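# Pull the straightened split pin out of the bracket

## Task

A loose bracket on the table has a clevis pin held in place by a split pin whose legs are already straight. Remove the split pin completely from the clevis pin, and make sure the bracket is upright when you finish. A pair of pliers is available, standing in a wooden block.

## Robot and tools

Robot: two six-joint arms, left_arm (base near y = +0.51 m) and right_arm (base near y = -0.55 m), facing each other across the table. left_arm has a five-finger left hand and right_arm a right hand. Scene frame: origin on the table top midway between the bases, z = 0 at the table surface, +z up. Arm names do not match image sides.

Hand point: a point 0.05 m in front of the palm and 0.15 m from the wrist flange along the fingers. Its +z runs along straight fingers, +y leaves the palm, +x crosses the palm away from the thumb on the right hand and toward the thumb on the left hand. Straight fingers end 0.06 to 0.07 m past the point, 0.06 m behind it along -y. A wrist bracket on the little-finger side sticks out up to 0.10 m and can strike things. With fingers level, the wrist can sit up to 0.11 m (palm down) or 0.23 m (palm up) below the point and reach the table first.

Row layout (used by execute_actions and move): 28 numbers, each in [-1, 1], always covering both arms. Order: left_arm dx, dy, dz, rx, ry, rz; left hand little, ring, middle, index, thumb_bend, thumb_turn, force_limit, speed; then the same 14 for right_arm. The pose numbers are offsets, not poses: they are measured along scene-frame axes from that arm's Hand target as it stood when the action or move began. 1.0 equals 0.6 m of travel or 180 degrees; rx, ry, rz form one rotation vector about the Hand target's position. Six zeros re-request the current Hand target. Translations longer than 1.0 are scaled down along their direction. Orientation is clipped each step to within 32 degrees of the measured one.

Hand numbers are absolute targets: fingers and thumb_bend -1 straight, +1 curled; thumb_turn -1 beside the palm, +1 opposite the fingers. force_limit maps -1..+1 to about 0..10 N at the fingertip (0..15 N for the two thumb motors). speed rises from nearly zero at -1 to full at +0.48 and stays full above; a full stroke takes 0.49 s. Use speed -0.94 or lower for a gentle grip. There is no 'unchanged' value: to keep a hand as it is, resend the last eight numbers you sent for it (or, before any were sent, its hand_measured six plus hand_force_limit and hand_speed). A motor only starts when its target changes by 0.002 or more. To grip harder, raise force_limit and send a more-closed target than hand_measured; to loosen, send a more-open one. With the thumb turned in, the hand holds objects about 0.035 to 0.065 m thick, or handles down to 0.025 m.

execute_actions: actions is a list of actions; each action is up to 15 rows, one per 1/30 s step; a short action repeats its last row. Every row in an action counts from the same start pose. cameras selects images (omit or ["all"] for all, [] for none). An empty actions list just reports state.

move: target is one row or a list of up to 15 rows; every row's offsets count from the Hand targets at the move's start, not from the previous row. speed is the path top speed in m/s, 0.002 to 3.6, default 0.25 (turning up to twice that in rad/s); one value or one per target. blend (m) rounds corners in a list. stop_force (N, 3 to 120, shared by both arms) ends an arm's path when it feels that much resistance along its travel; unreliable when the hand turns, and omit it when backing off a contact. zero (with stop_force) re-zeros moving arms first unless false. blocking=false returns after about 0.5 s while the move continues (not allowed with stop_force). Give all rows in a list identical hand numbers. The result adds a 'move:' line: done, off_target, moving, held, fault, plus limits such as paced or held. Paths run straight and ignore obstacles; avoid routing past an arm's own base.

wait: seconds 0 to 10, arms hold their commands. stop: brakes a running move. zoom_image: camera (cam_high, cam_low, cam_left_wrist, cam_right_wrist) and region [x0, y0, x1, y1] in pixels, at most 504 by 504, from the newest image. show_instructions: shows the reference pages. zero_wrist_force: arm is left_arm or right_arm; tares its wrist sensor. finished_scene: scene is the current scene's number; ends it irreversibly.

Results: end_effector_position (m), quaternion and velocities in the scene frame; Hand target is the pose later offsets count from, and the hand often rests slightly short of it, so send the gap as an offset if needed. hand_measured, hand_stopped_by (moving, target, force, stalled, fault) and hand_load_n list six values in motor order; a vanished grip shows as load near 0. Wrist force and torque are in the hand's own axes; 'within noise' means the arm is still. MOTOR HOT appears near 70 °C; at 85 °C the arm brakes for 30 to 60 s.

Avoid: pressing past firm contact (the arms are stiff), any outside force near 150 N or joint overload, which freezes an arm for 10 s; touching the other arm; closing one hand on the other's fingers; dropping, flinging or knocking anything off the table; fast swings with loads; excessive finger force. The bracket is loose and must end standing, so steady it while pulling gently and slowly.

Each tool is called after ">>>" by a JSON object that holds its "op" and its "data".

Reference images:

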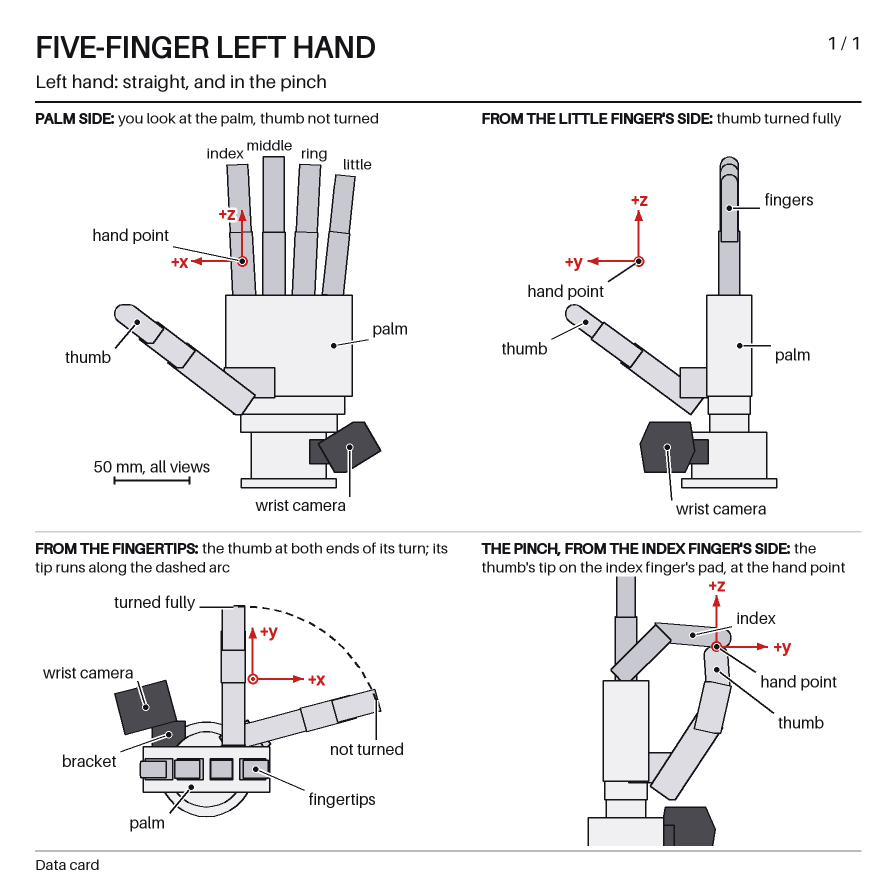

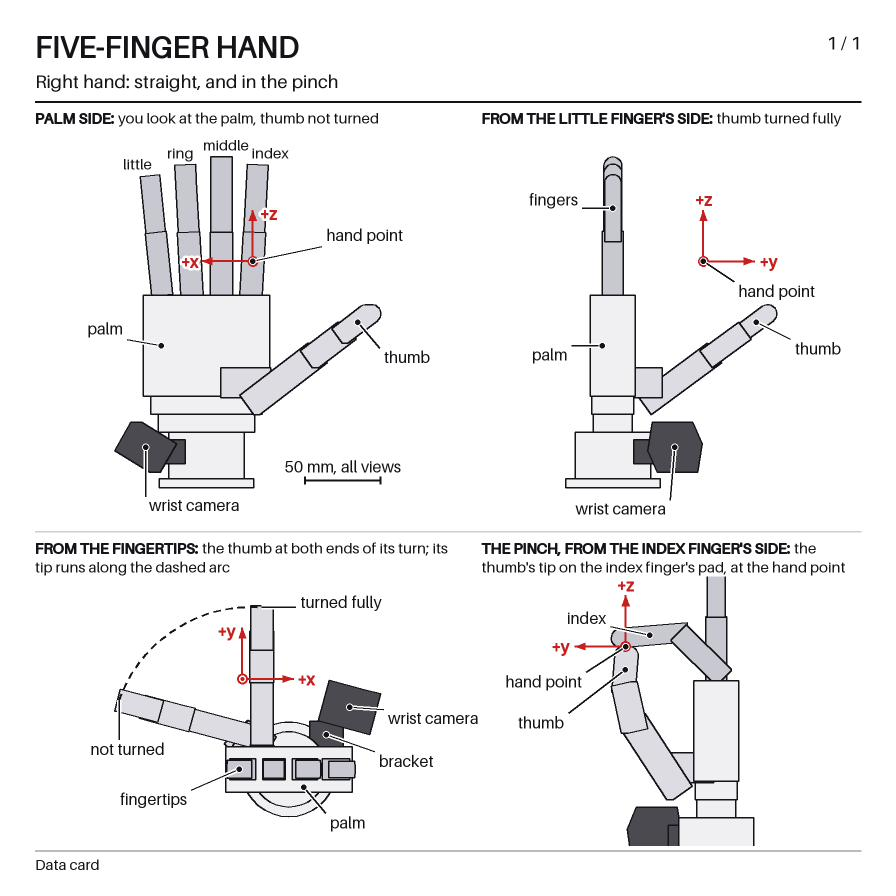

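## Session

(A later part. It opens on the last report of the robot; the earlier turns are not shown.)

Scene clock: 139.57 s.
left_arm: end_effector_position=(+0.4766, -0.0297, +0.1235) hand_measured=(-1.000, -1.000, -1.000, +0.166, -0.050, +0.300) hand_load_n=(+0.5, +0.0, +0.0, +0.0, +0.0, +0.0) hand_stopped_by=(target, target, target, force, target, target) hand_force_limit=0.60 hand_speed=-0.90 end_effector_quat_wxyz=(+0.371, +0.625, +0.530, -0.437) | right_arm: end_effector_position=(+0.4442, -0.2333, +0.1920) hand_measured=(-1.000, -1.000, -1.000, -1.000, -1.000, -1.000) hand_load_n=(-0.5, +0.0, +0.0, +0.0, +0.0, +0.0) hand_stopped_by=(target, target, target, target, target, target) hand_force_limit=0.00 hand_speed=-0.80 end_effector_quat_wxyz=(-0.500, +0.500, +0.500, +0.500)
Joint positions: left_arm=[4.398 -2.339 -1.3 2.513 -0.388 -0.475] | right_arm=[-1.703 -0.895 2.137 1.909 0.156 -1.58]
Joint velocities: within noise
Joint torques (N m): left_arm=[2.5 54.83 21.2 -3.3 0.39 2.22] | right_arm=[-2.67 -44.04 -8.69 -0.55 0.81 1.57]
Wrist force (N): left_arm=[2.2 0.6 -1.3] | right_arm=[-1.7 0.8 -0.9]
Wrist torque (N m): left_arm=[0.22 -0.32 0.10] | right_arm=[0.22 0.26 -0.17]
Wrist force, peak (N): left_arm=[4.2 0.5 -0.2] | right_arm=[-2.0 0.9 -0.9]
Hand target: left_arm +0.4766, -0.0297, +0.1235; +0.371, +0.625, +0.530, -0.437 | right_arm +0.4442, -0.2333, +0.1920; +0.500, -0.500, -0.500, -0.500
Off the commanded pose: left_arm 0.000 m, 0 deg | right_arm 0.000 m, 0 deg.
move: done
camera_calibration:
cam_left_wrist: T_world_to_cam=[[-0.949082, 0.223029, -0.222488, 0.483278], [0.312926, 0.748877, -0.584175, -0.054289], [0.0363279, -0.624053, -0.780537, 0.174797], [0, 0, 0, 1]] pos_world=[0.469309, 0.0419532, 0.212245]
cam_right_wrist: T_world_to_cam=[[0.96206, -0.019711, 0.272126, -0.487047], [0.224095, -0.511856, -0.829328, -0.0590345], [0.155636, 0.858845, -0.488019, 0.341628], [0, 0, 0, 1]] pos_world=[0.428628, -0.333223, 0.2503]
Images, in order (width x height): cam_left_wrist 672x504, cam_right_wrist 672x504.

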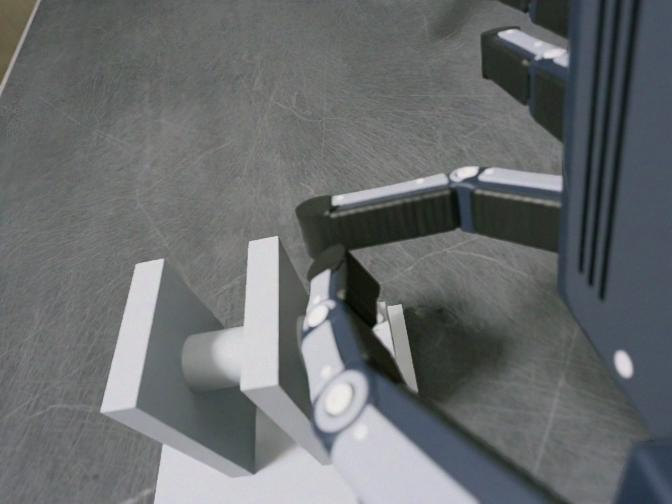

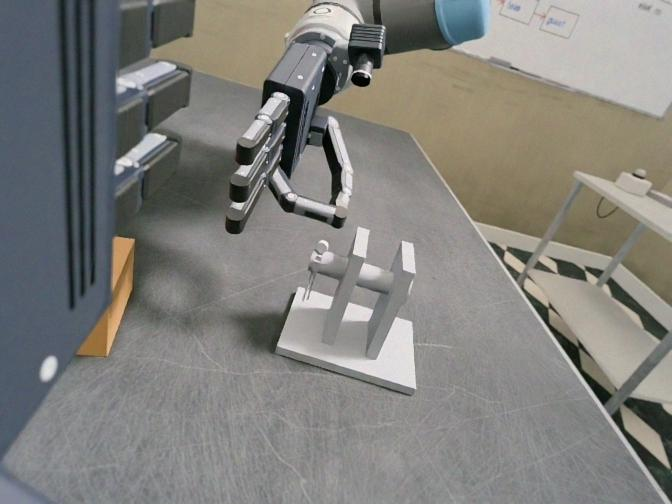

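>>> {"op": "move", "data": {"target": [0.0,0.01,-0.008,0,0,0,-1,-1,-1,-0.1,-0.05,0.05,-0.7,-0.6,0,0,0,0,0,0,-1,-1,-1,-1,-1,-1,0,-0.8], "speed": 0.05, "cameras": ["cam_right_wrist","cam_left_wrist"]}}

>>> {"op": "zoom_image", "data": {"camera": "cam_right_wrist", "region": [270, 180, 390, 280]}}

>>> {"op": "zoom_image", "data": {"camera": "cam_left_wrist", "region": [250, 160, 450, 340]}}

Scene clock: 146.17 s.
left_arm: end_effector_position=(+0.4766, -0.0238, +0.1188) hand_measured=(-1.000, -1.000, -1.000, -0.100, -0.050, +0.050) hand_load_n=(+0.0, +0.0, +0.0, +0.0, -0.5, +0.0) hand_stopped_by=(target, target, target, target, target, target) hand_force_limit=-0.70 hand_speed=-0.60 end_effector_quat_wxyz=(+0.371, +0.625, +0.530, -0.437) | right_arm: end_effector_position=(+0.4442, -0.2333, +0.1920) hand_measured=(-1.000, -1.000, -1.000, -1.000, -1.000, -1.000) hand_load_n=(+0.0, +0.0, +0.0, +0.0, +0.0, +0.0) hand_stopped_by=(target, target, target, target, target, target) hand_force_limit=0.00 hand_speed=-0.80 end_effector_quat_wxyz=(-0.500, +0.500, +0.500, +0.500)
Joint positions: left_arm=[4.408 -2.342 -1.314 2.507 -0.384 -0.45] | right_arm=[-1.703 -0.895 2.137 1.909 0.156 -1.58]
Joint velocities: within noise
Joint torques (N m): left_arm=[12.95 42.36 9.8 -3.36 2.54 2.07] | right_arm=[-2.53 -43.69 -7.77 -0.51 0.74 1.54]
Wrist force (N): left_arm=[2.1 0.5 -1.5] | right_arm=[-1.7 1.0 -0.9]
Wrist torque (N m): left_arm=[0.23 -0.31 0.09] | right_arm=[0.26 0.27 -0.16]
Wrist force, peak (N): left_arm=[2.3 0.7 -1.6] | right_arm=[-2.0 0.9 -1.0]
Hand target: left_arm +0.4766, -0.0237, +0.1187; +0.371, +0.625, +0.530, -0.437 | right_arm +0.4442, -0.2333, +0.1920; +0.500, -0.500, -0.500, -0.500
Off the commanded pose: left_arm 0.000 m, 0 deg | right_arm 0.000 m, 0 deg.
move: done
camera_calibration:
cam_left_wrist: T_world_to_cam=[[-0.949082, 0.223029, -0.222488, 0.480917], [0.312926, 0.748877, -0.584175, -0.061453], [0.0363279, -0.624053, -0.780537, 0.17481], [0, 0, 0, 1]] pos_world=[0.469309, 0.0478532, 0.207545]
cam_right_wrist: T_world_to_cam=[[0.96206, -0.019711, 0.272126, -0.487047], [0.224095, -0.511856, -0.829328, -0.0590345], [0.155636, 0.858845, -0.488019, 0.341628], [0, 0, 0, 1]] pos_world=[0.428628, -0.333223, 0.2503]
Images, in order (width x height): cam_left_wrist 672x504, cam_right_wrist 672x504.

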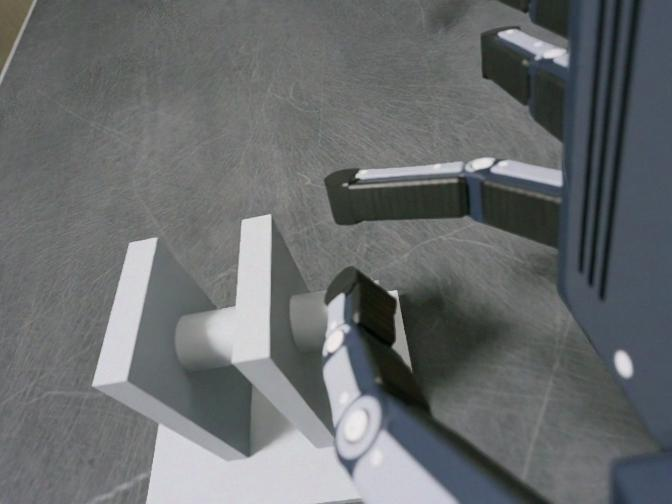

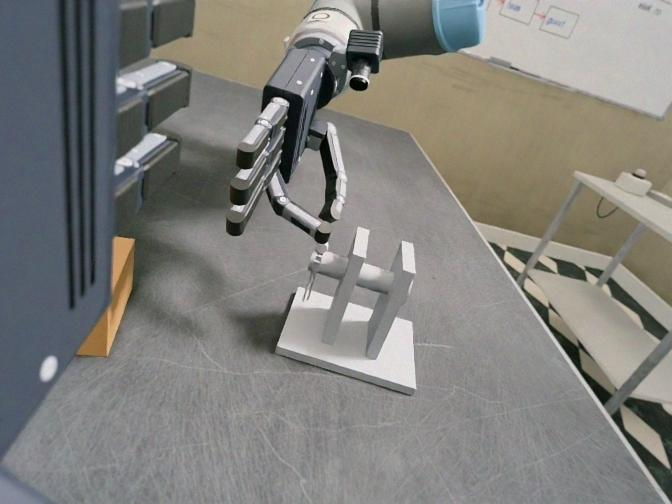

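Scaled by 4.200 from the camera's 672x504 image, which has a finer 960x720 frame.

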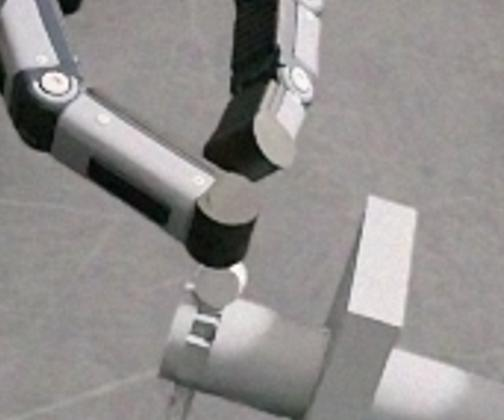

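Scaled by 2.520 from the camera's 672x504 image, which has a finer 960x720 frame.

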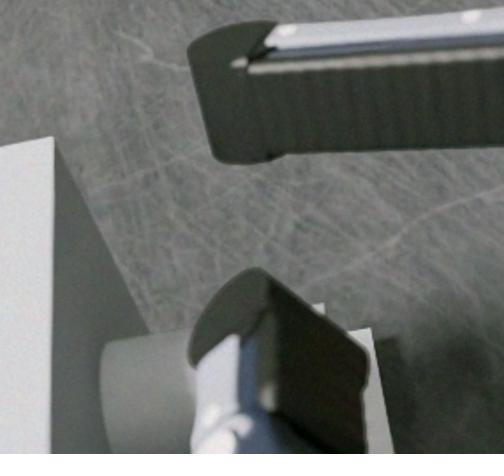

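>>> {"op": "move", "data": {"target": [0.004,0.0,-0.027,0,0,0,-1,-1,-1,-0.1,-0.05,0.05,-0.7,-0.6,0,0,0,0,0,0,-1,-1,-1,-1,-1,-1,0,-0.8], "speed": 0.04, "stop_force": 4, "cameras": ["cam_left_wrist"]}}

>>> {"op": "move", "data": {"target": [-0.0025,-0.018,0,0,0,0,-1,-1,-1,-0.1,-0.05,0.05,-0.7,-0.6,0,0,0,0,0,0,-1,-1,-1,-1,-1,-1,0,-0.8], "speed": 0.008, "stop_force": 3, "cameras": ["cam_right_wrist","cam_left_wrist"]}}

>>> {"op": "zoom_image", "data": {"camera": "cam_right_wrist", "region": [270, 180, 390, 280]}}

>>> {"op": "zoom_image", "data": {"camera": "cam_left_wrist", "region": [250, 160, 450, 340]}}

Scene clock: 152.07 s.
left_arm: end_effector_position=(+0.4790, -0.0237, +0.1025) hand_measured=(-1.000, -1.000, -1.000, -0.100, -0.050, +0.050) hand_load_n=(+0.0, +0.0, +0.0, +0.0, +0.0, +0.0) hand_stopped_by=(target, target, target, target, target, target) hand_force_limit=-0.70 hand_speed=-0.60 end_effector_quat_wxyz=(+0.371, +0.625, +0.530, -0.437) | right_arm: end_effector_position=(+0.4442, -0.2333, +0.1920) hand_measured=(-1.000, -1.000, -1.000, -1.000, -1.000, -1.000) hand_load_n=(+0.0, +0.0, +0.0, +0.0, +0.0, +0.0) hand_stopped_by=(target, target, target, target, target, target) hand_force_limit=0.00 hand_speed=-0.80 end_effector_quat_wxyz=(-0.500, +0.500, +0.500, +0.500)
Joint positions: left_arm=[4.41 -2.367 -1.316 2.531 -0.384 -0.446] | right_arm=[-1.703 -0.895 2.137 1.909 0.156 -1.58]
Joint velocities: within noise
Joint torques (N m): left_arm=[12.18 43.11 11.35 -0.16 2.48 2.01] | right_arm=[-1.58 -42.98 -7.35 -0.43 0.68 1.58]
Wrist force (N): left_arm=[2.2 0.7 -1.3] | right_arm=[-1.7 0.9 -0.9]
Wrist torque (N m): left_arm=[0.25 -0.32 0.10] | right_arm=[0.24 0.26 -0.16]
Wrist force, peak (N): left_arm=[2.6 0.2 -1.2] | right_arm=[-2.0 1.0 -0.8]
Hand target: left_arm +0.4790, -0.0237, +0.1025; +0.371, +0.625, +0.530, -0.437 | right_arm +0.4442, -0.2333, +0.1920; +0.500, -0.500, -0.500, -0.500
Off the commanded pose: left_arm 0.000 m, 0 deg | right_arm 0.000 m, 0 deg.
move: done
camera_calibration:
cam_left_wrist: T_world_to_cam=[[-0.949082, 0.223029, -0.222488, 0.479546], [0.312926, 0.748877, -0.584175, -0.071801], [0.0363279, -0.624053, -0.780537, 0.162063], [0, 0, 0, 1]] pos_world=[0.471709, 0.0479532, 0.191245]
Images, in order (width x height): cam_left_wrist 672x504.

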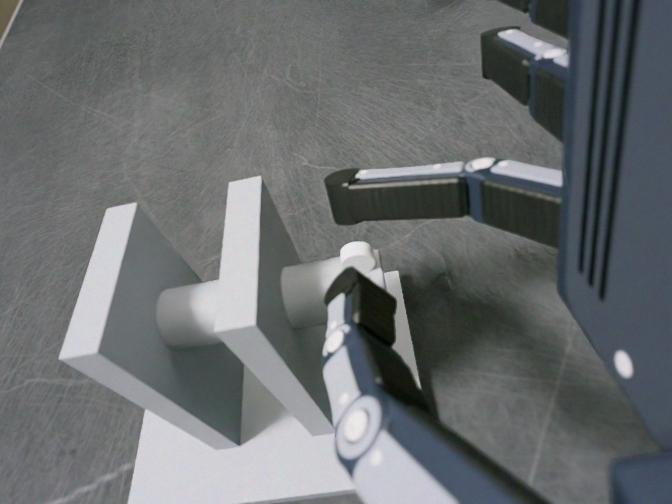

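Scene clock: 154.43 s.
left_arm: end_effector_position=(+0.4777, -0.0330, +0.1025) hand_measured=(-1.000, -1.000, -1.000, -0.100, -0.050, +0.050) hand_load_n=(+0.0, +0.0, +0.0, +0.0, +0.0, +0.0) hand_stopped_by=(target, target, target, target, target, target) hand_force_limit=-0.70 hand_speed=-0.60 end_effector_quat_wxyz=(+0.371, +0.625, +0.530, -0.437) | right_arm: end_effector_position=(+0.4442, -0.2333, +0.1920) hand_measured=(-1.000, -1.000, -1.000, -1.000, -1.000, -1.000) hand_load_n=(+0.0, +0.0, +0.0, +0.0, +0.0, +0.0) hand_stopped_by=(target, target, target, target, target, target) hand_force_limit=0.00 hand_speed=-0.80 end_effector_quat_wxyz=(-0.500, +0.500, +0.500, +0.500)
Joint positions: left_arm=[4.393 -2.368 -1.304 2.557 -0.391 -0.486] | right_arm=[-1.703 -0.895 2.137 1.909 0.156 -1.58]
Joint velocities: within noise
Joint torques (N m): left_arm=[11.43 51.68 11.05 -3.19 2.57 2.3] | right_arm=[-1.24 -43.1 -6.88 -0.39 0.62 1.6]
Wrist force (N): left_arm=[2.1 0.6 -2.0] | right_arm=[-1.7 1.3 -0.8]
Wrist torque (N m): left_arm=[0.27 -0.32 0.10] | right_arm=[0.29 0.26 -0.15]
Wrist force, peak (N): left_arm=[2.6 0.0 -5.1] | right_arm=[-1.9 1.2 -0.8]
Hand target: left_arm +0.4777, -0.0330, +0.1025; +0.371, +0.625, +0.530, -0.437 (not the last commanded pose) | right_arm +0.4442, -0.2333, +0.1920; +0.500, -0.500, -0.500, -0.500
Off the commanded pose: left_arm 0.001 m, 0 deg | right_arm 0.000 m, 0 deg.
move: contact (left_arm)
camera_calibration:
cam_left_wrist: T_world_to_cam=[[-0.949086, 0.223088, -0.222413, 0.480371], [0.312927, 0.748857, -0.5842, -0.0644246], [0.0362279, -0.624055, -0.78054, 0.156354], [0, 0, 0, 1]] pos_world=[0.470409, 0.0386534, 0.191245]
cam_right_wrist: T_world_to_cam=[[0.96206, -0.019711, 0.272126, -0.487047], [0.224095, -0.511856, -0.829328, -0.0590345], [0.155636, 0.858845, -0.488019, 0.341628], [0, 0, 0, 1]] pos_world=[0.428628, -0.333223, 0.2503]
Images, in order (width x height): cam_left_wrist 672x504, cam_right_wrist 672x504.

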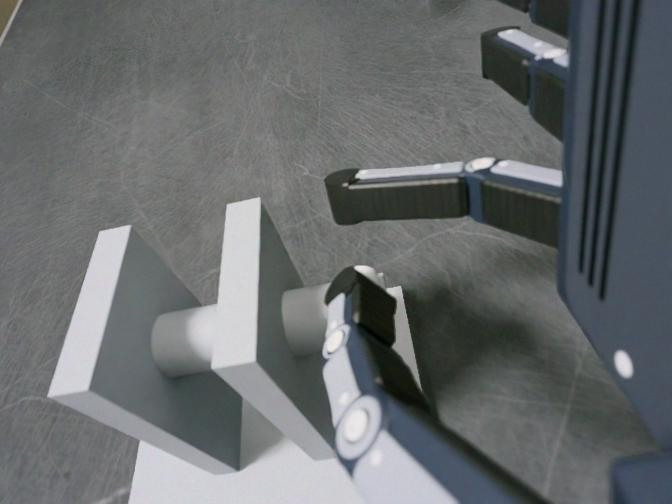

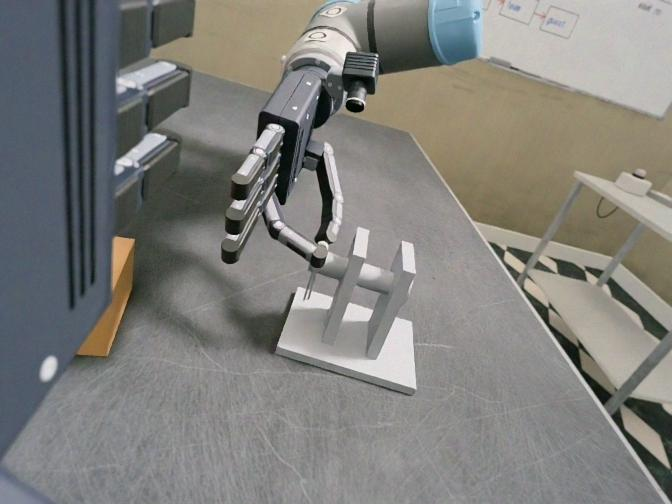

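Scaled by 4.200 from the camera's 672x504 image, which has a finer 960x720 frame.

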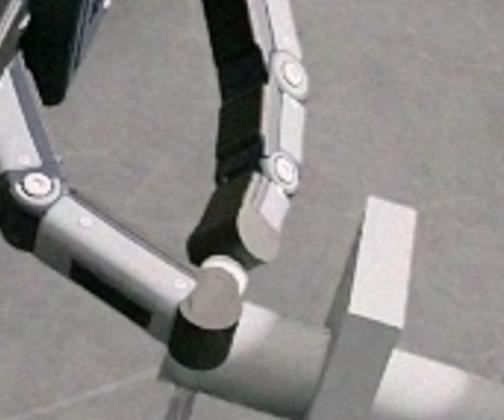

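Scaled by 2.520 from the camera's 672x504 image, which has a finer 960x720 frame.

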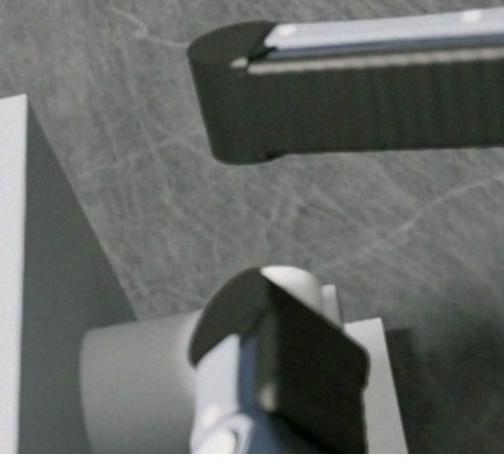

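>>> {"op": "move", "data": {"target": [0,0,0,0,0,0,-1,-1,-1,0.6,-0.05,0.05,-0.2,-0.9,0,0,0,0,0,0,-1,-1,-1,-1,-1,-1,0,-0.8], "cameras": ["cam_right_wrist","cam_left_wrist"]}}

>>> {"op": "zoom_image", "data": {"camera": "cam_right_wrist", "region": [270, 180, 390, 280]}}

>>> {"op": "zoom_image", "data": {"camera": "cam_left_wrist", "region": [250, 160, 450, 340]}}

Scene clock: 158.23 s.
left_arm: end_effector_position=(+0.4777, -0.0330, +0.1025) hand_measured=(-1.000, -1.000, -1.000, +0.364, -0.050, +0.050) hand_load_n=(+0.0, +0.0, +0.0, +4.0, +1.0, +1.0) hand_stopped_by=(target, target, target, force, target, target) hand_force_limit=-0.20 hand_speed=-0.90 end_effector_quat_wxyz=(+0.371, +0.625, +0.530, -0.437) | right_arm: end_effector_position=(+0.4442, -0.2333, +0.1920) hand_measured=(-1.000, -1.000, -1.000, -1.000, -1.000, -1.000) hand_load_n=(+0.0, +0.0, +0.0, +0.0, +0.0, +0.0) hand_stopped_by=(target, target, target, target, target, target) hand_force_limit=0.00 hand_speed=-0.80 end_effector_quat_wxyz=(-0.500, +0.500, +0.500, +0.500)
Joint positions: left_arm=[4.393 -2.368 -1.304 2.557 -0.391 -0.486] | right_arm=[-1.703 -0.895 2.137 1.909 0.156 -1.58]
Joint velocities: within noise
Joint torques (N m): left_arm=[11.61 52.44 17.78 -2.81 2.29 2.2] | right_arm=[-0.3 -42.35 -6.46 -0.31 0.56 1.5]
Wrist force (N): left_arm=[2.1 0.6 -1.5] | right_arm=[-1.7 1.2 -0.8]
Wrist torque (N m): left_arm=[0.24 -0.32 0.11] | right_arm=[0.27 0.25 -0.15]
Wrist force, peak (N): left_arm=[2.3 0.5 -1.9] | right_arm=[-1.8 1.1 -1.0]
Hand target: left_arm +0.4777, -0.0330, +0.1025; +0.371, +0.625, +0.530, -0.437 | right_arm +0.4442, -0.2333, +0.1920; +0.500, -0.500, -0.500, -0.500
Off the commanded pose: left_arm 0.000 m, 0 deg | right_arm 0.000 m, 0 deg.
move: done
camera_calibration:
cam_left_wrist: T_world_to_cam=[[-0.949086, 0.223088, -0.222413, 0.480371], [0.312927, 0.748857, -0.5842, -0.0644246], [0.0362279, -0.624055, -0.78054, 0.156354], [0, 0, 0, 1]] pos_world=[0.470409, 0.0386534, 0.191245]
cam_right_wrist: T_world_to_cam=[[0.96206, -0.019711, 0.272126, -0.487047], [0.224095, -0.511856, -0.829328, -0.0590345], [0.155636, 0.858845, -0.488019, 0.341628], [0, 0, 0, 1]] pos_world=[0.428628, -0.333223, 0.2503]
Images, in order (width x height): cam_left_wrist 672x504, cam_right_wrist 672x504.

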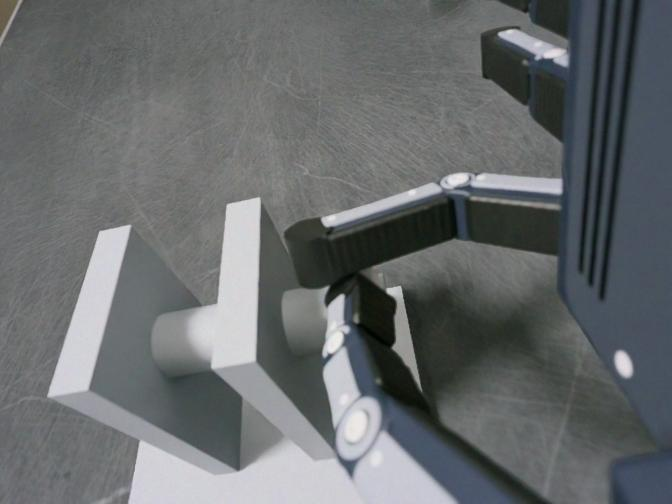

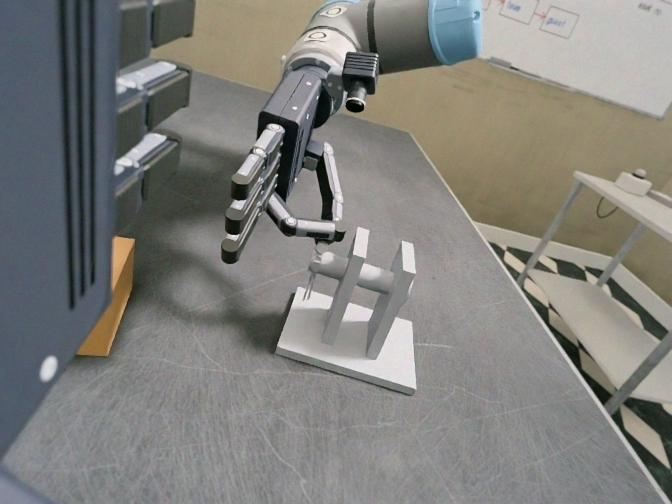

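Scaled by 4.200 from the camera's 672x504 image, which has a finer 960x720 frame.

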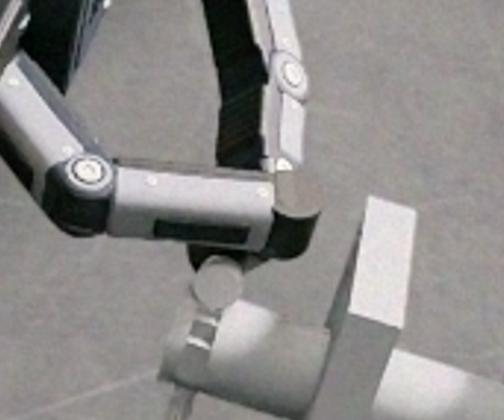

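Scaled by 2.520 from the camera's 672x504 image, which has a finer 960x720 frame.

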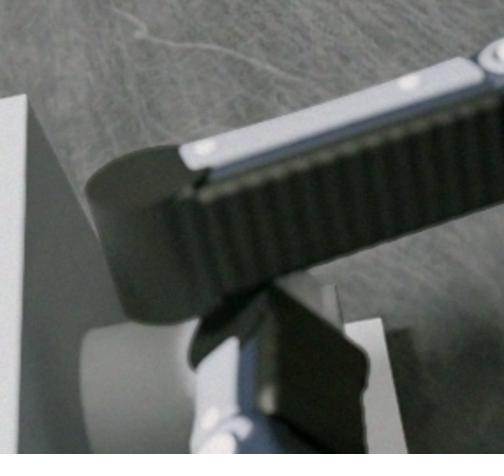

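>>> {"op": "move", "data": {"target": [[0,0.005,0,0,0,0,-1,-1,-1,-0.1,-0.05,0.28,-0.7,-0.6,0,0,0,0,0,0,-1,-1,-1,-1,-1,-1,0,-0.8],[-0.002,0.012,0.006,0,0,0,-1,-1,-1,-0.1,-0.05,0.28,-0.7,-0.6,0,0,0,0,0,0,-1,-1,-1,-1,-1,-1,0,-0.8],[-0.002,0.012,-0.01,0,0,0,-1,-1,-1,-0.1,-0.05,0.28,-0.7,-0.6,0,0,0,0,0,0,-1,-1,-1,-1,-1,-1,0,-0.8]], "speed": 0.03, "cameras": ["cam_left_wrist"]}}

>>> {"op": "move", "data": {"target": [-0.0025,-0.018,0,0,0,0,-1,-1,-1,-0.1,-0.05,0.28,-0.7,-0.6,0,0,0,0,0,0,-1,-1,-1,-1,-1,-1,0,-0.8], "speed": 0.008, "stop_force": 3, "cameras": ["cam_right_wrist","cam_left_wrist"]}}

>>> {"op": "zoom_image", "data": {"camera": "cam_right_wrist", "region": [270, 180, 390, 280]}}

>>> {"op": "zoom_image", "data": {"camera": "cam_left_wrist", "region": [250, 160, 450, 340]}}

Scene clock: 166.93 s.
left_arm: end_effector_position=(+0.4765, -0.0258, +0.0967) hand_measured=(-1.000, -1.000, -1.000, -0.100, -0.050, +0.074) hand_load_n=(+0.0, +0.0, +0.0, +0.0, +0.0, +0.0) hand_stopped_by=(target, target, target, target, target, force) hand_force_limit=-0.70 hand_speed=-0.60 end_effector_quat_wxyz=(+0.371, +0.625, +0.530, -0.437) | right_arm: end_effector_position=(+0.4442, -0.2333, +0.1920) hand_measured=(-1.000, -1.000, -1.000, -1.000, -1.000, -1.000) hand_load_n=(+0.0, +0.0, +0.0, +0.0, +0.0, +0.0) hand_stopped_by=(target, target, target, target, target, target) hand_force_limit=0.00 hand_speed=-0.80 end_effector_quat_wxyz=(-0.500, +0.500, +0.500, +0.500)
Joint positions: left_arm=[4.405 -2.37 -1.324 2.553 -0.386 -0.459] | right_arm=[-1.703 -0.895 2.137 1.909 0.156 -1.58]
Joint velocities: within noise
Joint torques (N m): left_arm=[11.82 42.71 9.89 0.09 2.6 2.11] | right_arm=[0.42 -42.2 -5.95 -0.22 0.46 1.49]
Wrist force (N): left_arm=[2.1 0.4 -1.3] | right_arm=[-1.8 1.0 -0.9]
Wrist torque (N m): left_arm=[0.21 -0.30 0.11] | right_arm=[0.26 0.27 -0.16]
Wrist force, peak (N): left_arm=[2.2 0.7 -1.7] | right_arm=[-1.9 1.2 -0.8]
Hand target: left_arm +0.4765, -0.0258, +0.0965; +0.371, +0.625, +0.530, -0.437 | right_arm +0.4442, -0.2333, +0.1920; +0.500, -0.500, -0.500, -0.500
Off the commanded pose: left_arm 0.000 m, 0 deg | right_arm 0.000 m, 0 deg.
move: done
camera_calibration:
cam_left_wrist: T_world_to_cam=[[-0.949056, 0.223159, -0.222469, 0.476329], [0.313017, 0.748835, -0.584179, -0.0728747], [0.0362276, -0.624056, -0.78054, 0.156364], [0, 0, 0, 1]] pos_world=[0.469209, 0.0458538, 0.185445]
Images, in order (width x height): cam_left_wrist 672x504.

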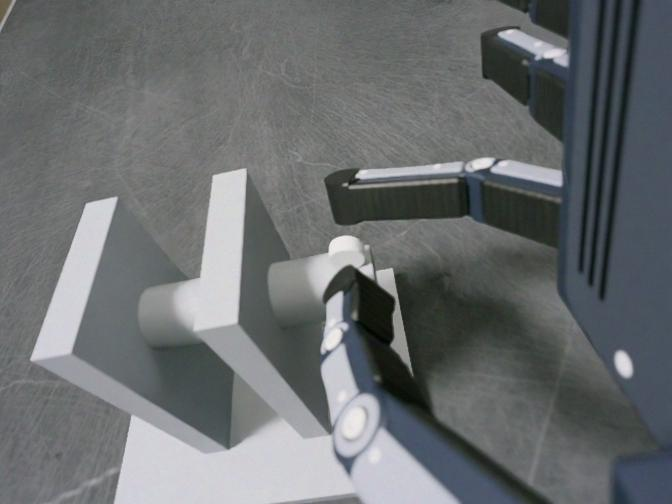

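Scene clock: 168.57 s.
left_arm: end_effector_position=(+0.4760, -0.0293, +0.0965) hand_measured=(-1.000, -1.000, -1.000, -0.100, -0.050, +0.074) hand_load_n=(+0.0, +0.0, +0.0, +0.0, +0.0, +0.0) hand_stopped_by=(target, target, target, target, target, force) hand_force_limit=-0.70 hand_speed=-0.60 end_effector_quat_wxyz=(+0.371, +0.625, +0.530, -0.437) | right_arm: end_effector_position=(+0.4442, -0.2333, +0.1920) hand_measured=(-1.000, -1.000, -1.000, -1.000, -1.000, -1.000) hand_load_n=(+0.0, +0.0, +0.0, +0.0, +0.0, +0.0) hand_stopped_by=(target, target, target, target, target, target) hand_force_limit=0.00 hand_speed=-0.80 end_effector_quat_wxyz=(-0.500, +0.500, +0.500, +0.500)
Joint positions: left_arm=[4.398 -2.371 -1.32 2.563 -0.388 -0.474] | right_arm=[-1.703 -0.895 2.137 1.909 0.156 -1.58]
Joint velocities: within noise
Joint torques (N m): left_arm=[12.09 50.05 10.62 -3.2 2.47 2.19] | right_arm=[1.17 -41.75 -6.07 -0.01 0.47 1.52]
Wrist force (N): left_arm=[1.7 0.6 -1.9] | right_arm=[-1.6 1.0 -0.6]
Wrist torque (N m): left_arm=[0.24 -0.31 0.11] | right_arm=[0.25 0.25 -0.15]
Wrist force, peak (N): left_arm=[2.2 -0.2 -5.1] | right_arm=[-2.0 1.0 -0.9]
Hand target: left_arm +0.4760, -0.0293, +0.0965; +0.371, +0.625, +0.530, -0.437 (not the last commanded pose) | right_arm +0.4442, -0.2333, +0.1920; +0.500, -0.500, -0.500, -0.500
Off the commanded pose: left_arm 0.007 m, 0 deg | right_arm 0.000 m, 0 deg.
move: contact (left_arm)
camera_calibration:
cam_left_wrist: T_world_to_cam=[[-0.949056, 0.223159, -0.222469, 0.476591], [0.313017, 0.748835, -0.584179, -0.0702141], [0.0362276, -0.624056, -0.78054, 0.154042], [0, 0, 0, 1]] pos_world=[0.468709, 0.0423538, 0.185245]
cam_right_wrist: T_world_to_cam=[[0.96206, -0.019711, 0.272126, -0.487047], [0.224095, -0.511856, -0.829328, -0.0590345], [0.155636, 0.858845, -0.488019, 0.341628], [0, 0, 0, 1]] pos_world=[0.428628, -0.333223, 0.2503]
Images, in order (width x height): cam_left_wrist 672x504, cam_right_wrist 672x504.

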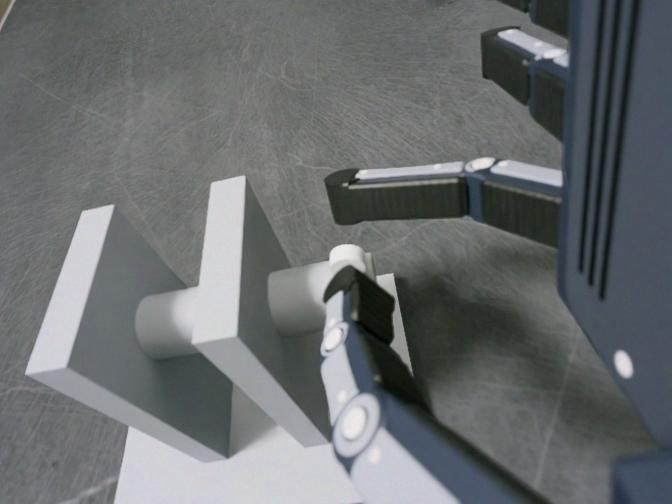

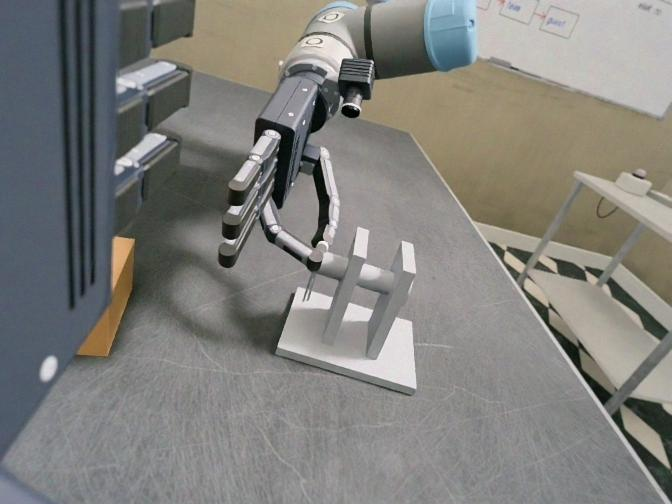

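Scaled by 4.200 from the camera's 672x504 image, which has a finer 960x720 frame.

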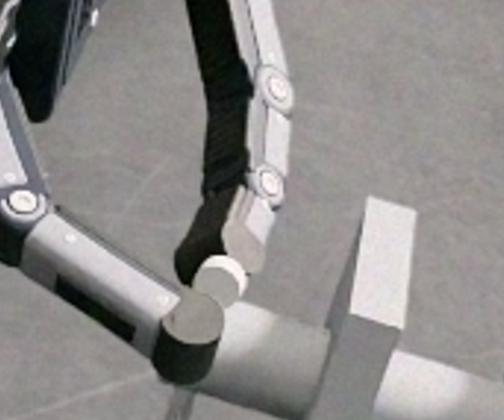

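Scaled by 2.520 from the camera's 672x504 image, which has a finer 960x720 frame.

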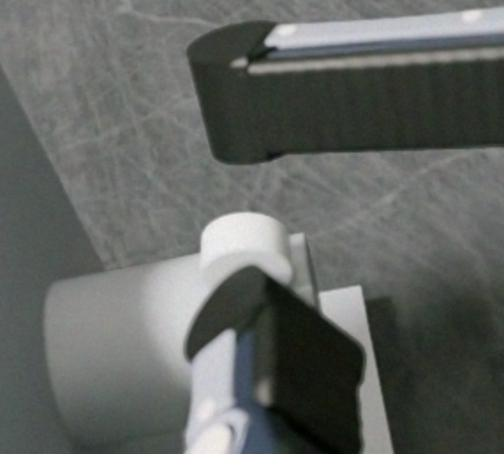

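>>> {"op": "move", "data": {"target": [0.001,0.012,0,0,0,0,-1,-1,-1,-0.1,-0.05,0.074,-0.7,-0.6,0,0,0,0,0,0,-1,-1,-1,-1,-1,-1,0,-0.8], "speed": 0.03, "cameras": []}}

>>> {"op": "move", "data": {"target": [0,0,0.001,0,0,0,-1,-1,-1,-0.1,-0.05,0.3,0,-0.6,0,0,0,0,0,0,-1,-1,-1,-1,-1,-1,0,-0.8], "speed": 0.03, "cameras": []}}

>>> {"op": "move", "data": {"target": [-0.0025,-0.025,0,0,0,0,-1,-1,-1,-0.1,-0.05,0.3,0,-0.6,0,0,0,0,0,0,-1,-1,-1,-1,-1,-1,0,-0.8], "speed": 0.008, "stop_force": 3, "cameras": ["cam_right_wrist","cam_left_wrist"]}}

>>> {"op": "zoom_image", "data": {"camera": "cam_right_wrist", "region": [270, 180, 390, 280]}}

>>> {"op": "zoom_image", "data": {"camera": "cam_left_wrist", "region": [250, 160, 450, 340]}}

Scene clock: 172.67 s.
left_arm: end_effector_position=(+0.4766, -0.0222, +0.0965) hand_measured=(-1.000, -1.000, -1.000, -0.100, -0.050, +0.074) hand_load_n=(+0.0, +0.0, +0.0, +0.5, +0.0, +0.0) hand_stopped_by=(target, target, target, target, target, target) hand_force_limit=-0.70 hand_speed=-0.60 end_effector_quat_wxyz=(+0.371, +0.625, +0.530, -0.437) | right_arm: end_effector_position=(+0.4442, -0.2333, +0.1920) hand_measured=(-1.000, -1.000, -1.000, -1.000, -1.000, -1.000) hand_load_n=(+0.0, +0.0, +0.0, +0.0, +0.0, +0.0) hand_stopped_by=(target, target, target, target, target, target) hand_force_limit=0.00 hand_speed=-0.80 end_effector_quat_wxyz=(-0.500, +0.500, +0.500, +0.500)
Joint positions: left_arm=[4.411 -2.369 -1.33 2.544 -0.383 -0.443] | right_arm=[-1.703 -0.895 2.137 1.909 0.156 -1.58]
Joint velocities: within noise
Joint torques (N m): left_arm=[12.64 54.22 9.32 -3.29 2.67 2.24] | right_arm=[1.25 -41.76 -5.43 -0.08 0.43 1.51]
Wrist force (N): left_arm=[2.1 0.3 -1.2] | right_arm=[-1.5 1.1 -1.0]
Wrist torque (N m): left_arm=[0.19 -0.31 0.11] | right_arm=[0.28 0.23 -0.14]
Wrist force, peak (N): left_arm=[1.8 0.8 -2.1] | right_arm=[-2.0 1.0 -0.9]
Hand target: left_arm +0.4766, -0.0221, +0.0965; +0.371, +0.625, +0.530, -0.437 | right_arm +0.4442, -0.2333, +0.1920; +0.500, -0.500, -0.500, -0.500
Off the commanded pose: left_arm 0.000 m, 0 deg | right_arm 0.000 m, 0 deg.
move: done
No camera images: "cameras" was empty.

Scene clock: 173.37 s.
left_arm: end_effector_position=(+0.4766, -0.0221, +0.0971) hand_measured=(-1.000, -1.000, -1.000, -0.100, -0.050, +0.300) hand_load_n=(+0.0, +0.0, +0.0, +0.0, +0.0, +0.0) hand_stopped_by=(target, target, target, target, target, target) hand_force_limit=0.00 hand_speed=-0.60 end_effector_quat_wxyz=(+0.371, +0.625, +0.530, -0.437) | right_arm: end_effector_position=(+0.4442, -0.2333, +0.1920) hand_measured=(-1.000, -1.000, -1.000, -1.000, -1.000, -1.000) hand_load_n=(-0.5, +0.0, +0.0, +0.0, +0.0, +0.0) hand_stopped_by=(target, target, target, target, target, target) hand_force_limit=0.00 hand_speed=-0.80 end_effector_quat_wxyz=(-0.500, +0.500, +0.500, +0.500)
Joint positions: left_arm=[4.411 -2.369 -1.33 2.543 -0.383 -0.443] | right_arm=[-1.703 -0.895 2.137 1.909 0.156 -1.58]
Joint velocities: within noise
Joint torques (N m): left_arm=[12.39 56.12 21.77 -3.42 2.54 2.33] | right_arm=[0.97 -41.34 -5.72 -0.09 0.42 1.47]
Wrist force (N): left_arm=[1.8 0.2 -1.4] | right_arm=[-1.6 0.9 -0.8]
Wrist torque (N m): left_arm=[0.19 -0.26 0.10] | right_arm=[0.23 0.24 -0.15]
Wrist force, peak (N): left_arm=[2.3 0.1 -1.4] | right_arm=[-1.8 1.1 -0.9]
Hand target: left_arm +0.4766, -0.0221, +0.0971; +0.371, +0.625, +0.530, -0.437 | right_arm +0.4442, -0.2333, +0.1920; +0.500, -0.500, -0.500, -0.500
Off the commanded pose: left_arm 0.000 m, 0 deg | right_arm 0.000 m, 0 deg.
move: done
No camera images: "cameras" was empty.

Scene clock: 175.77 s.
left_arm: end_effector_position=(+0.4757, -0.0315, +0.0971) hand_measured=(-1.000, -1.000, -1.000, -0.100, -0.050, +0.300) hand_load_n=(+0.0, +0.0, +0.0, +0.0, +0.0, +0.0) hand_stopped_by=(target, target, target, target, target, target) hand_force_limit=0.00 hand_speed=-0.60 end_effector_quat_wxyz=(+0.371, +0.625, +0.530, -0.437) | right_arm: end_effector_position=(+0.4442, -0.2333, +0.1920) hand_measured=(-1.000, -1.000, -1.000, -1.000, -1.000, -1.000) hand_load_n=(+0.0, +0.0, +0.0, +0.0, +0.0, +0.0) hand_stopped_by=(target, target, target, target, target, target) hand_force_limit=0.00 hand_speed=-0.80 end_effector_quat_wxyz=(-0.500, +0.500, +0.500, +0.500)
Joint positions: left_arm=[4.395 -2.37 -1.317 2.568 -0.39 -0.483] | right_arm=[-1.703 -0.895 2.137 1.909 0.156 -1.58]
Joint velocities: within noise
Joint torques (N m): left_arm=[12.05 53.72 10.75 -3.2 2.52 2.32] | right_arm=[1.94 -41.32 -5.08 0.04 0.31 1.56]
Wrist force (N): left_arm=[2.1 0.5 -1.9] | right_arm=[-1.7 1.0 -0.9]
Wrist torque (N m): left_arm=[0.25 -0.34 0.12] | right_arm=[0.26 0.26 -0.16]
Wrist force, peak (N): left_arm=[2.7 -0.2 -4.5] | right_arm=[-2.0 0.9 -0.9]
Hand target: left_arm +0.4757, -0.0315, +0.0971; +0.371, +0.625, +0.530, -0.437 (not the last commanded pose) | right_arm +0.4442, -0.2333, +0.1920; +0.500, -0.500, -0.500, -0.500
Off the commanded pose: left_arm 0.006 m, 0 deg | right_arm 0.000 m, 0 deg.
move: contact (left_arm)
camera_calibration:
cam_left_wrist: T_world_to_cam=[[-0.94906, 0.223232, -0.222379, 0.476913], [0.313017, 0.748852, -0.584158, -0.0681266], [0.0361259, -0.62401, -0.780581, 0.153202], [0, 0, 0, 1]] pos_world=[0.468409, 0.040154, 0.185845]
cam_right_wrist: T_world_to_cam=[[0.96206, -0.019711, 0.272126, -0.487047], [0.224095, -0.511856, -0.829328, -0.0590345], [0.155636, 0.858845, -0.488019, 0.341628], [0, 0, 0, 1]] pos_world=[0.428628, -0.333223, 0.2503]
Images, in order (width x height): cam_left_wrist 672x504, cam_right_wrist 672x504.

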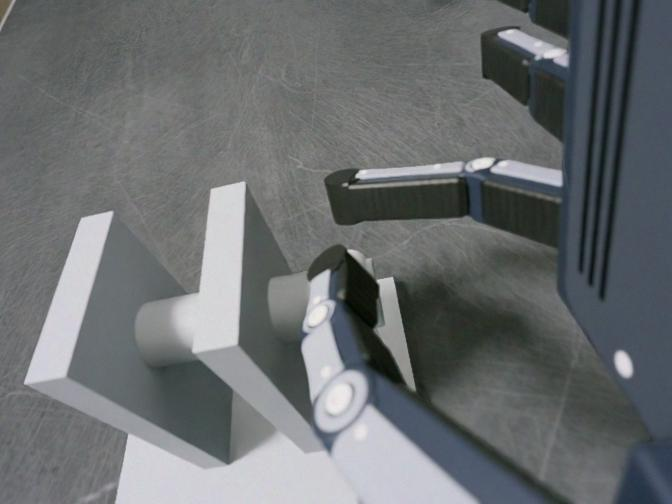

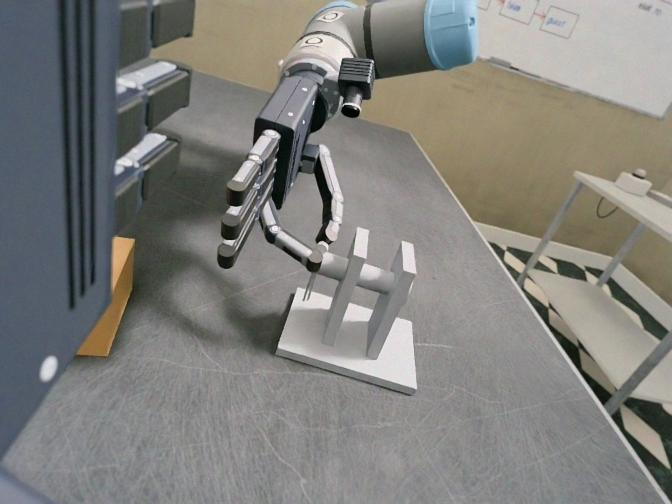

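Scaled by 4.200 from the camera's 672x504 image, which has a finer 960x720 frame.

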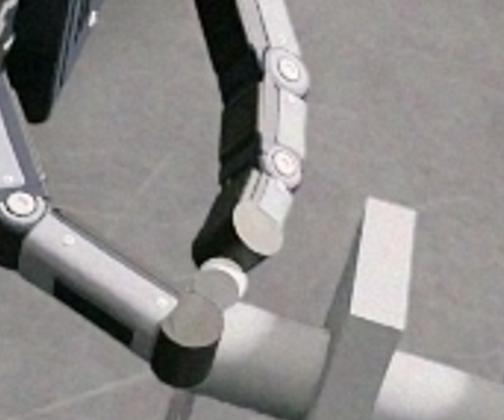

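Scaled by 2.520 from the camera's 672x504 image, which has a finer 960x720 frame.

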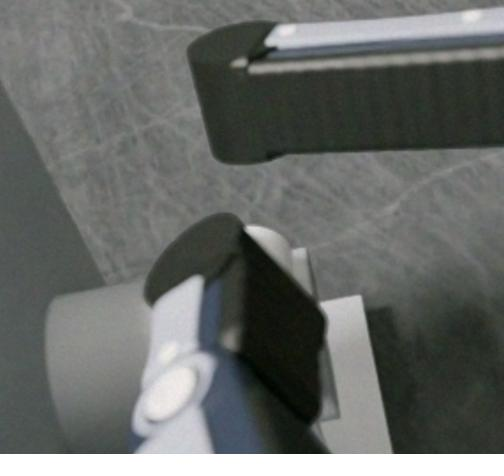

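>>> {"op": "move", "data": {"target": [0,0,0,0,0,0,-1,-1,-1,0.6,-0.05,0.3,-0.2,-0.9,0,0,0,0,0,0,-1,-1,-1,-1,-1,-1,0,-0.8], "cameras": ["cam_right_wrist","cam_left_wrist"]}}

>>> {"op": "zoom_image", "data": {"camera": "cam_right_wrist", "region": [270, 180, 390, 280]}}

>>> {"op": "zoom_image", "data": {"camera": "cam_left_wrist", "region": [250, 160, 450, 340]}}

Scene clock: 178.50 s.
left_arm: end_effector_position=(+0.4757, -0.0315, +0.0971) hand_measured=(-1.000, -1.000, -1.000, +0.168, -0.050, +0.300) hand_load_n=(+0.0, +0.0, +0.0, +5.0, +1.5, +0.5) hand_stopped_by=(target, target, target, force, target, target) hand_force_limit=-0.20 hand_speed=-0.90 end_effector_quat_wxyz=(+0.371, +0.625, +0.530, -0.437) | right_arm: end_effector_position=(+0.4442, -0.2333, +0.1920) hand_measured=(-1.000, -1.000, -1.000, -1.000, -1.000, -1.000) hand_load_n=(+0.0, +0.0, +0.0, +0.0, +0.0, +0.0) hand_stopped_by=(target, target, target, target, target, target) hand_force_limit=0.00 hand_speed=-0.80 end_effector_quat_wxyz=(-0.500, +0.500, +0.500, +0.500)
Joint positions: left_arm=[4.395 -2.37 -1.317 2.568 -0.39 -0.483] | right_arm=[-1.703 -0.895 2.137 1.909 0.156 -1.58]
Joint velocities: within noise
Joint torques (N m): left_arm=[11.83 52.88 16.64 -2.99 2.32 2.24] | right_arm=[2.15 -40.6 -4.35 0.06 0.35 1.44]
Wrist force (N): left_arm=[2.3 0.5 -1.5] | right_arm=[-1.6 0.8 -0.9]
Wrist torque (N m): left_arm=[0.25 -0.33 0.11] | right_arm=[0.23 0.25 -0.16]
Wrist force, peak (N): left_arm=[2.1 0.4 -2.0] | right_arm=[-1.9 1.0 -0.9]
Hand target: left_arm +0.4757, -0.0315, +0.0971; +0.371, +0.625, +0.530, -0.437 | right_arm +0.4442, -0.2333, +0.1920; +0.500, -0.500, -0.500, -0.500
Off the commanded pose: left_arm 0.000 m, 0 deg | right_arm 0.000 m, 0 deg.
move: done
camera_calibration:
cam_left_wrist: T_world_to_cam=[[-0.94906, 0.223232, -0.222379, 0.476913], [0.313017, 0.748852, -0.584158, -0.0681266], [0.0361259, -0.62401, -0.780581, 0.153202], [0, 0, 0, 1]] pos_world=[0.468409, 0.040154, 0.185845]
cam_right_wrist: T_world_to_cam=[[0.96206, -0.019711, 0.272126, -0.487047], [0.224095, -0.511856, -0.829328, -0.0590345], [0.155636, 0.858845, -0.488019, 0.341628], [0, 0, 0, 1]] pos_world=[0.428628, -0.333223, 0.2503]
Images, in order (width x height): cam_left_wrist 672x504, cam_right_wrist 672x504.

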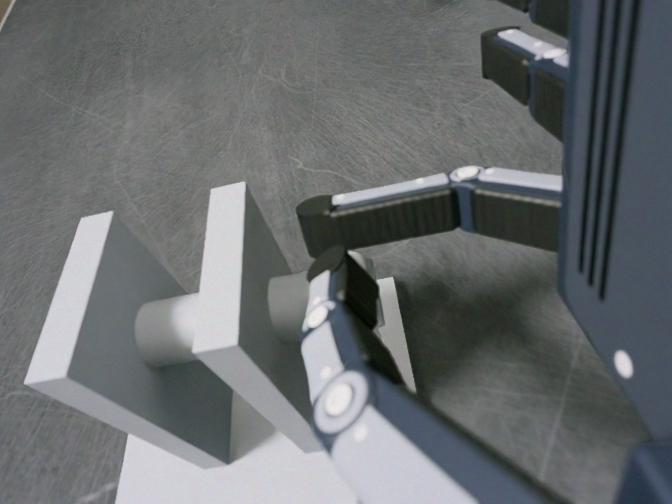

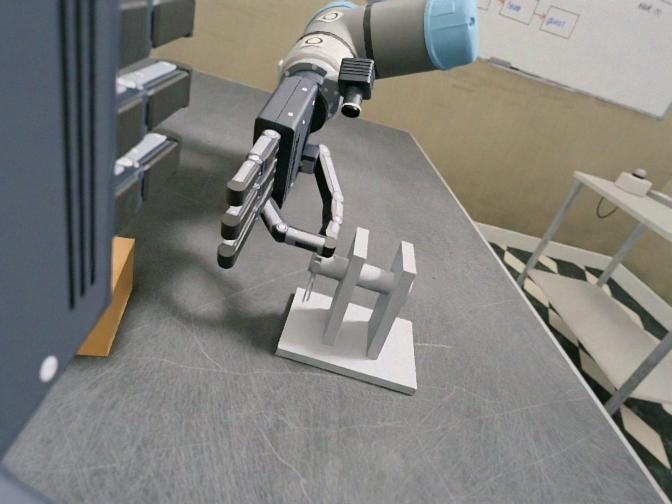

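Scaled by 4.200 from the camera's 672x504 image, which has a finer 960x720 frame.

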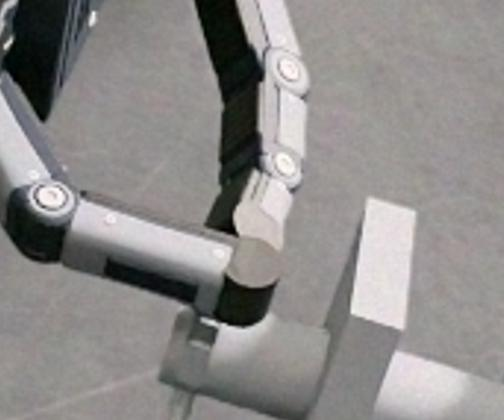

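Scaled by 2.520 from the camera's 672x504 image, which has a finer 960x720 frame.

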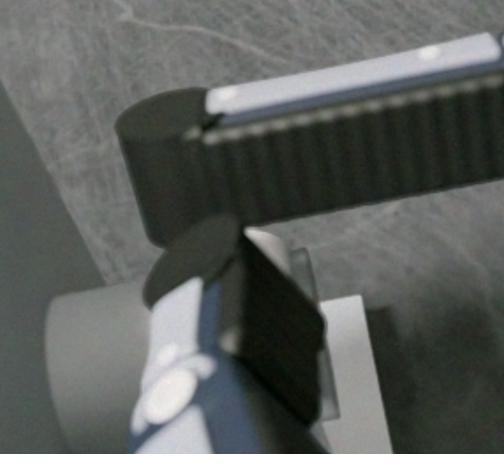

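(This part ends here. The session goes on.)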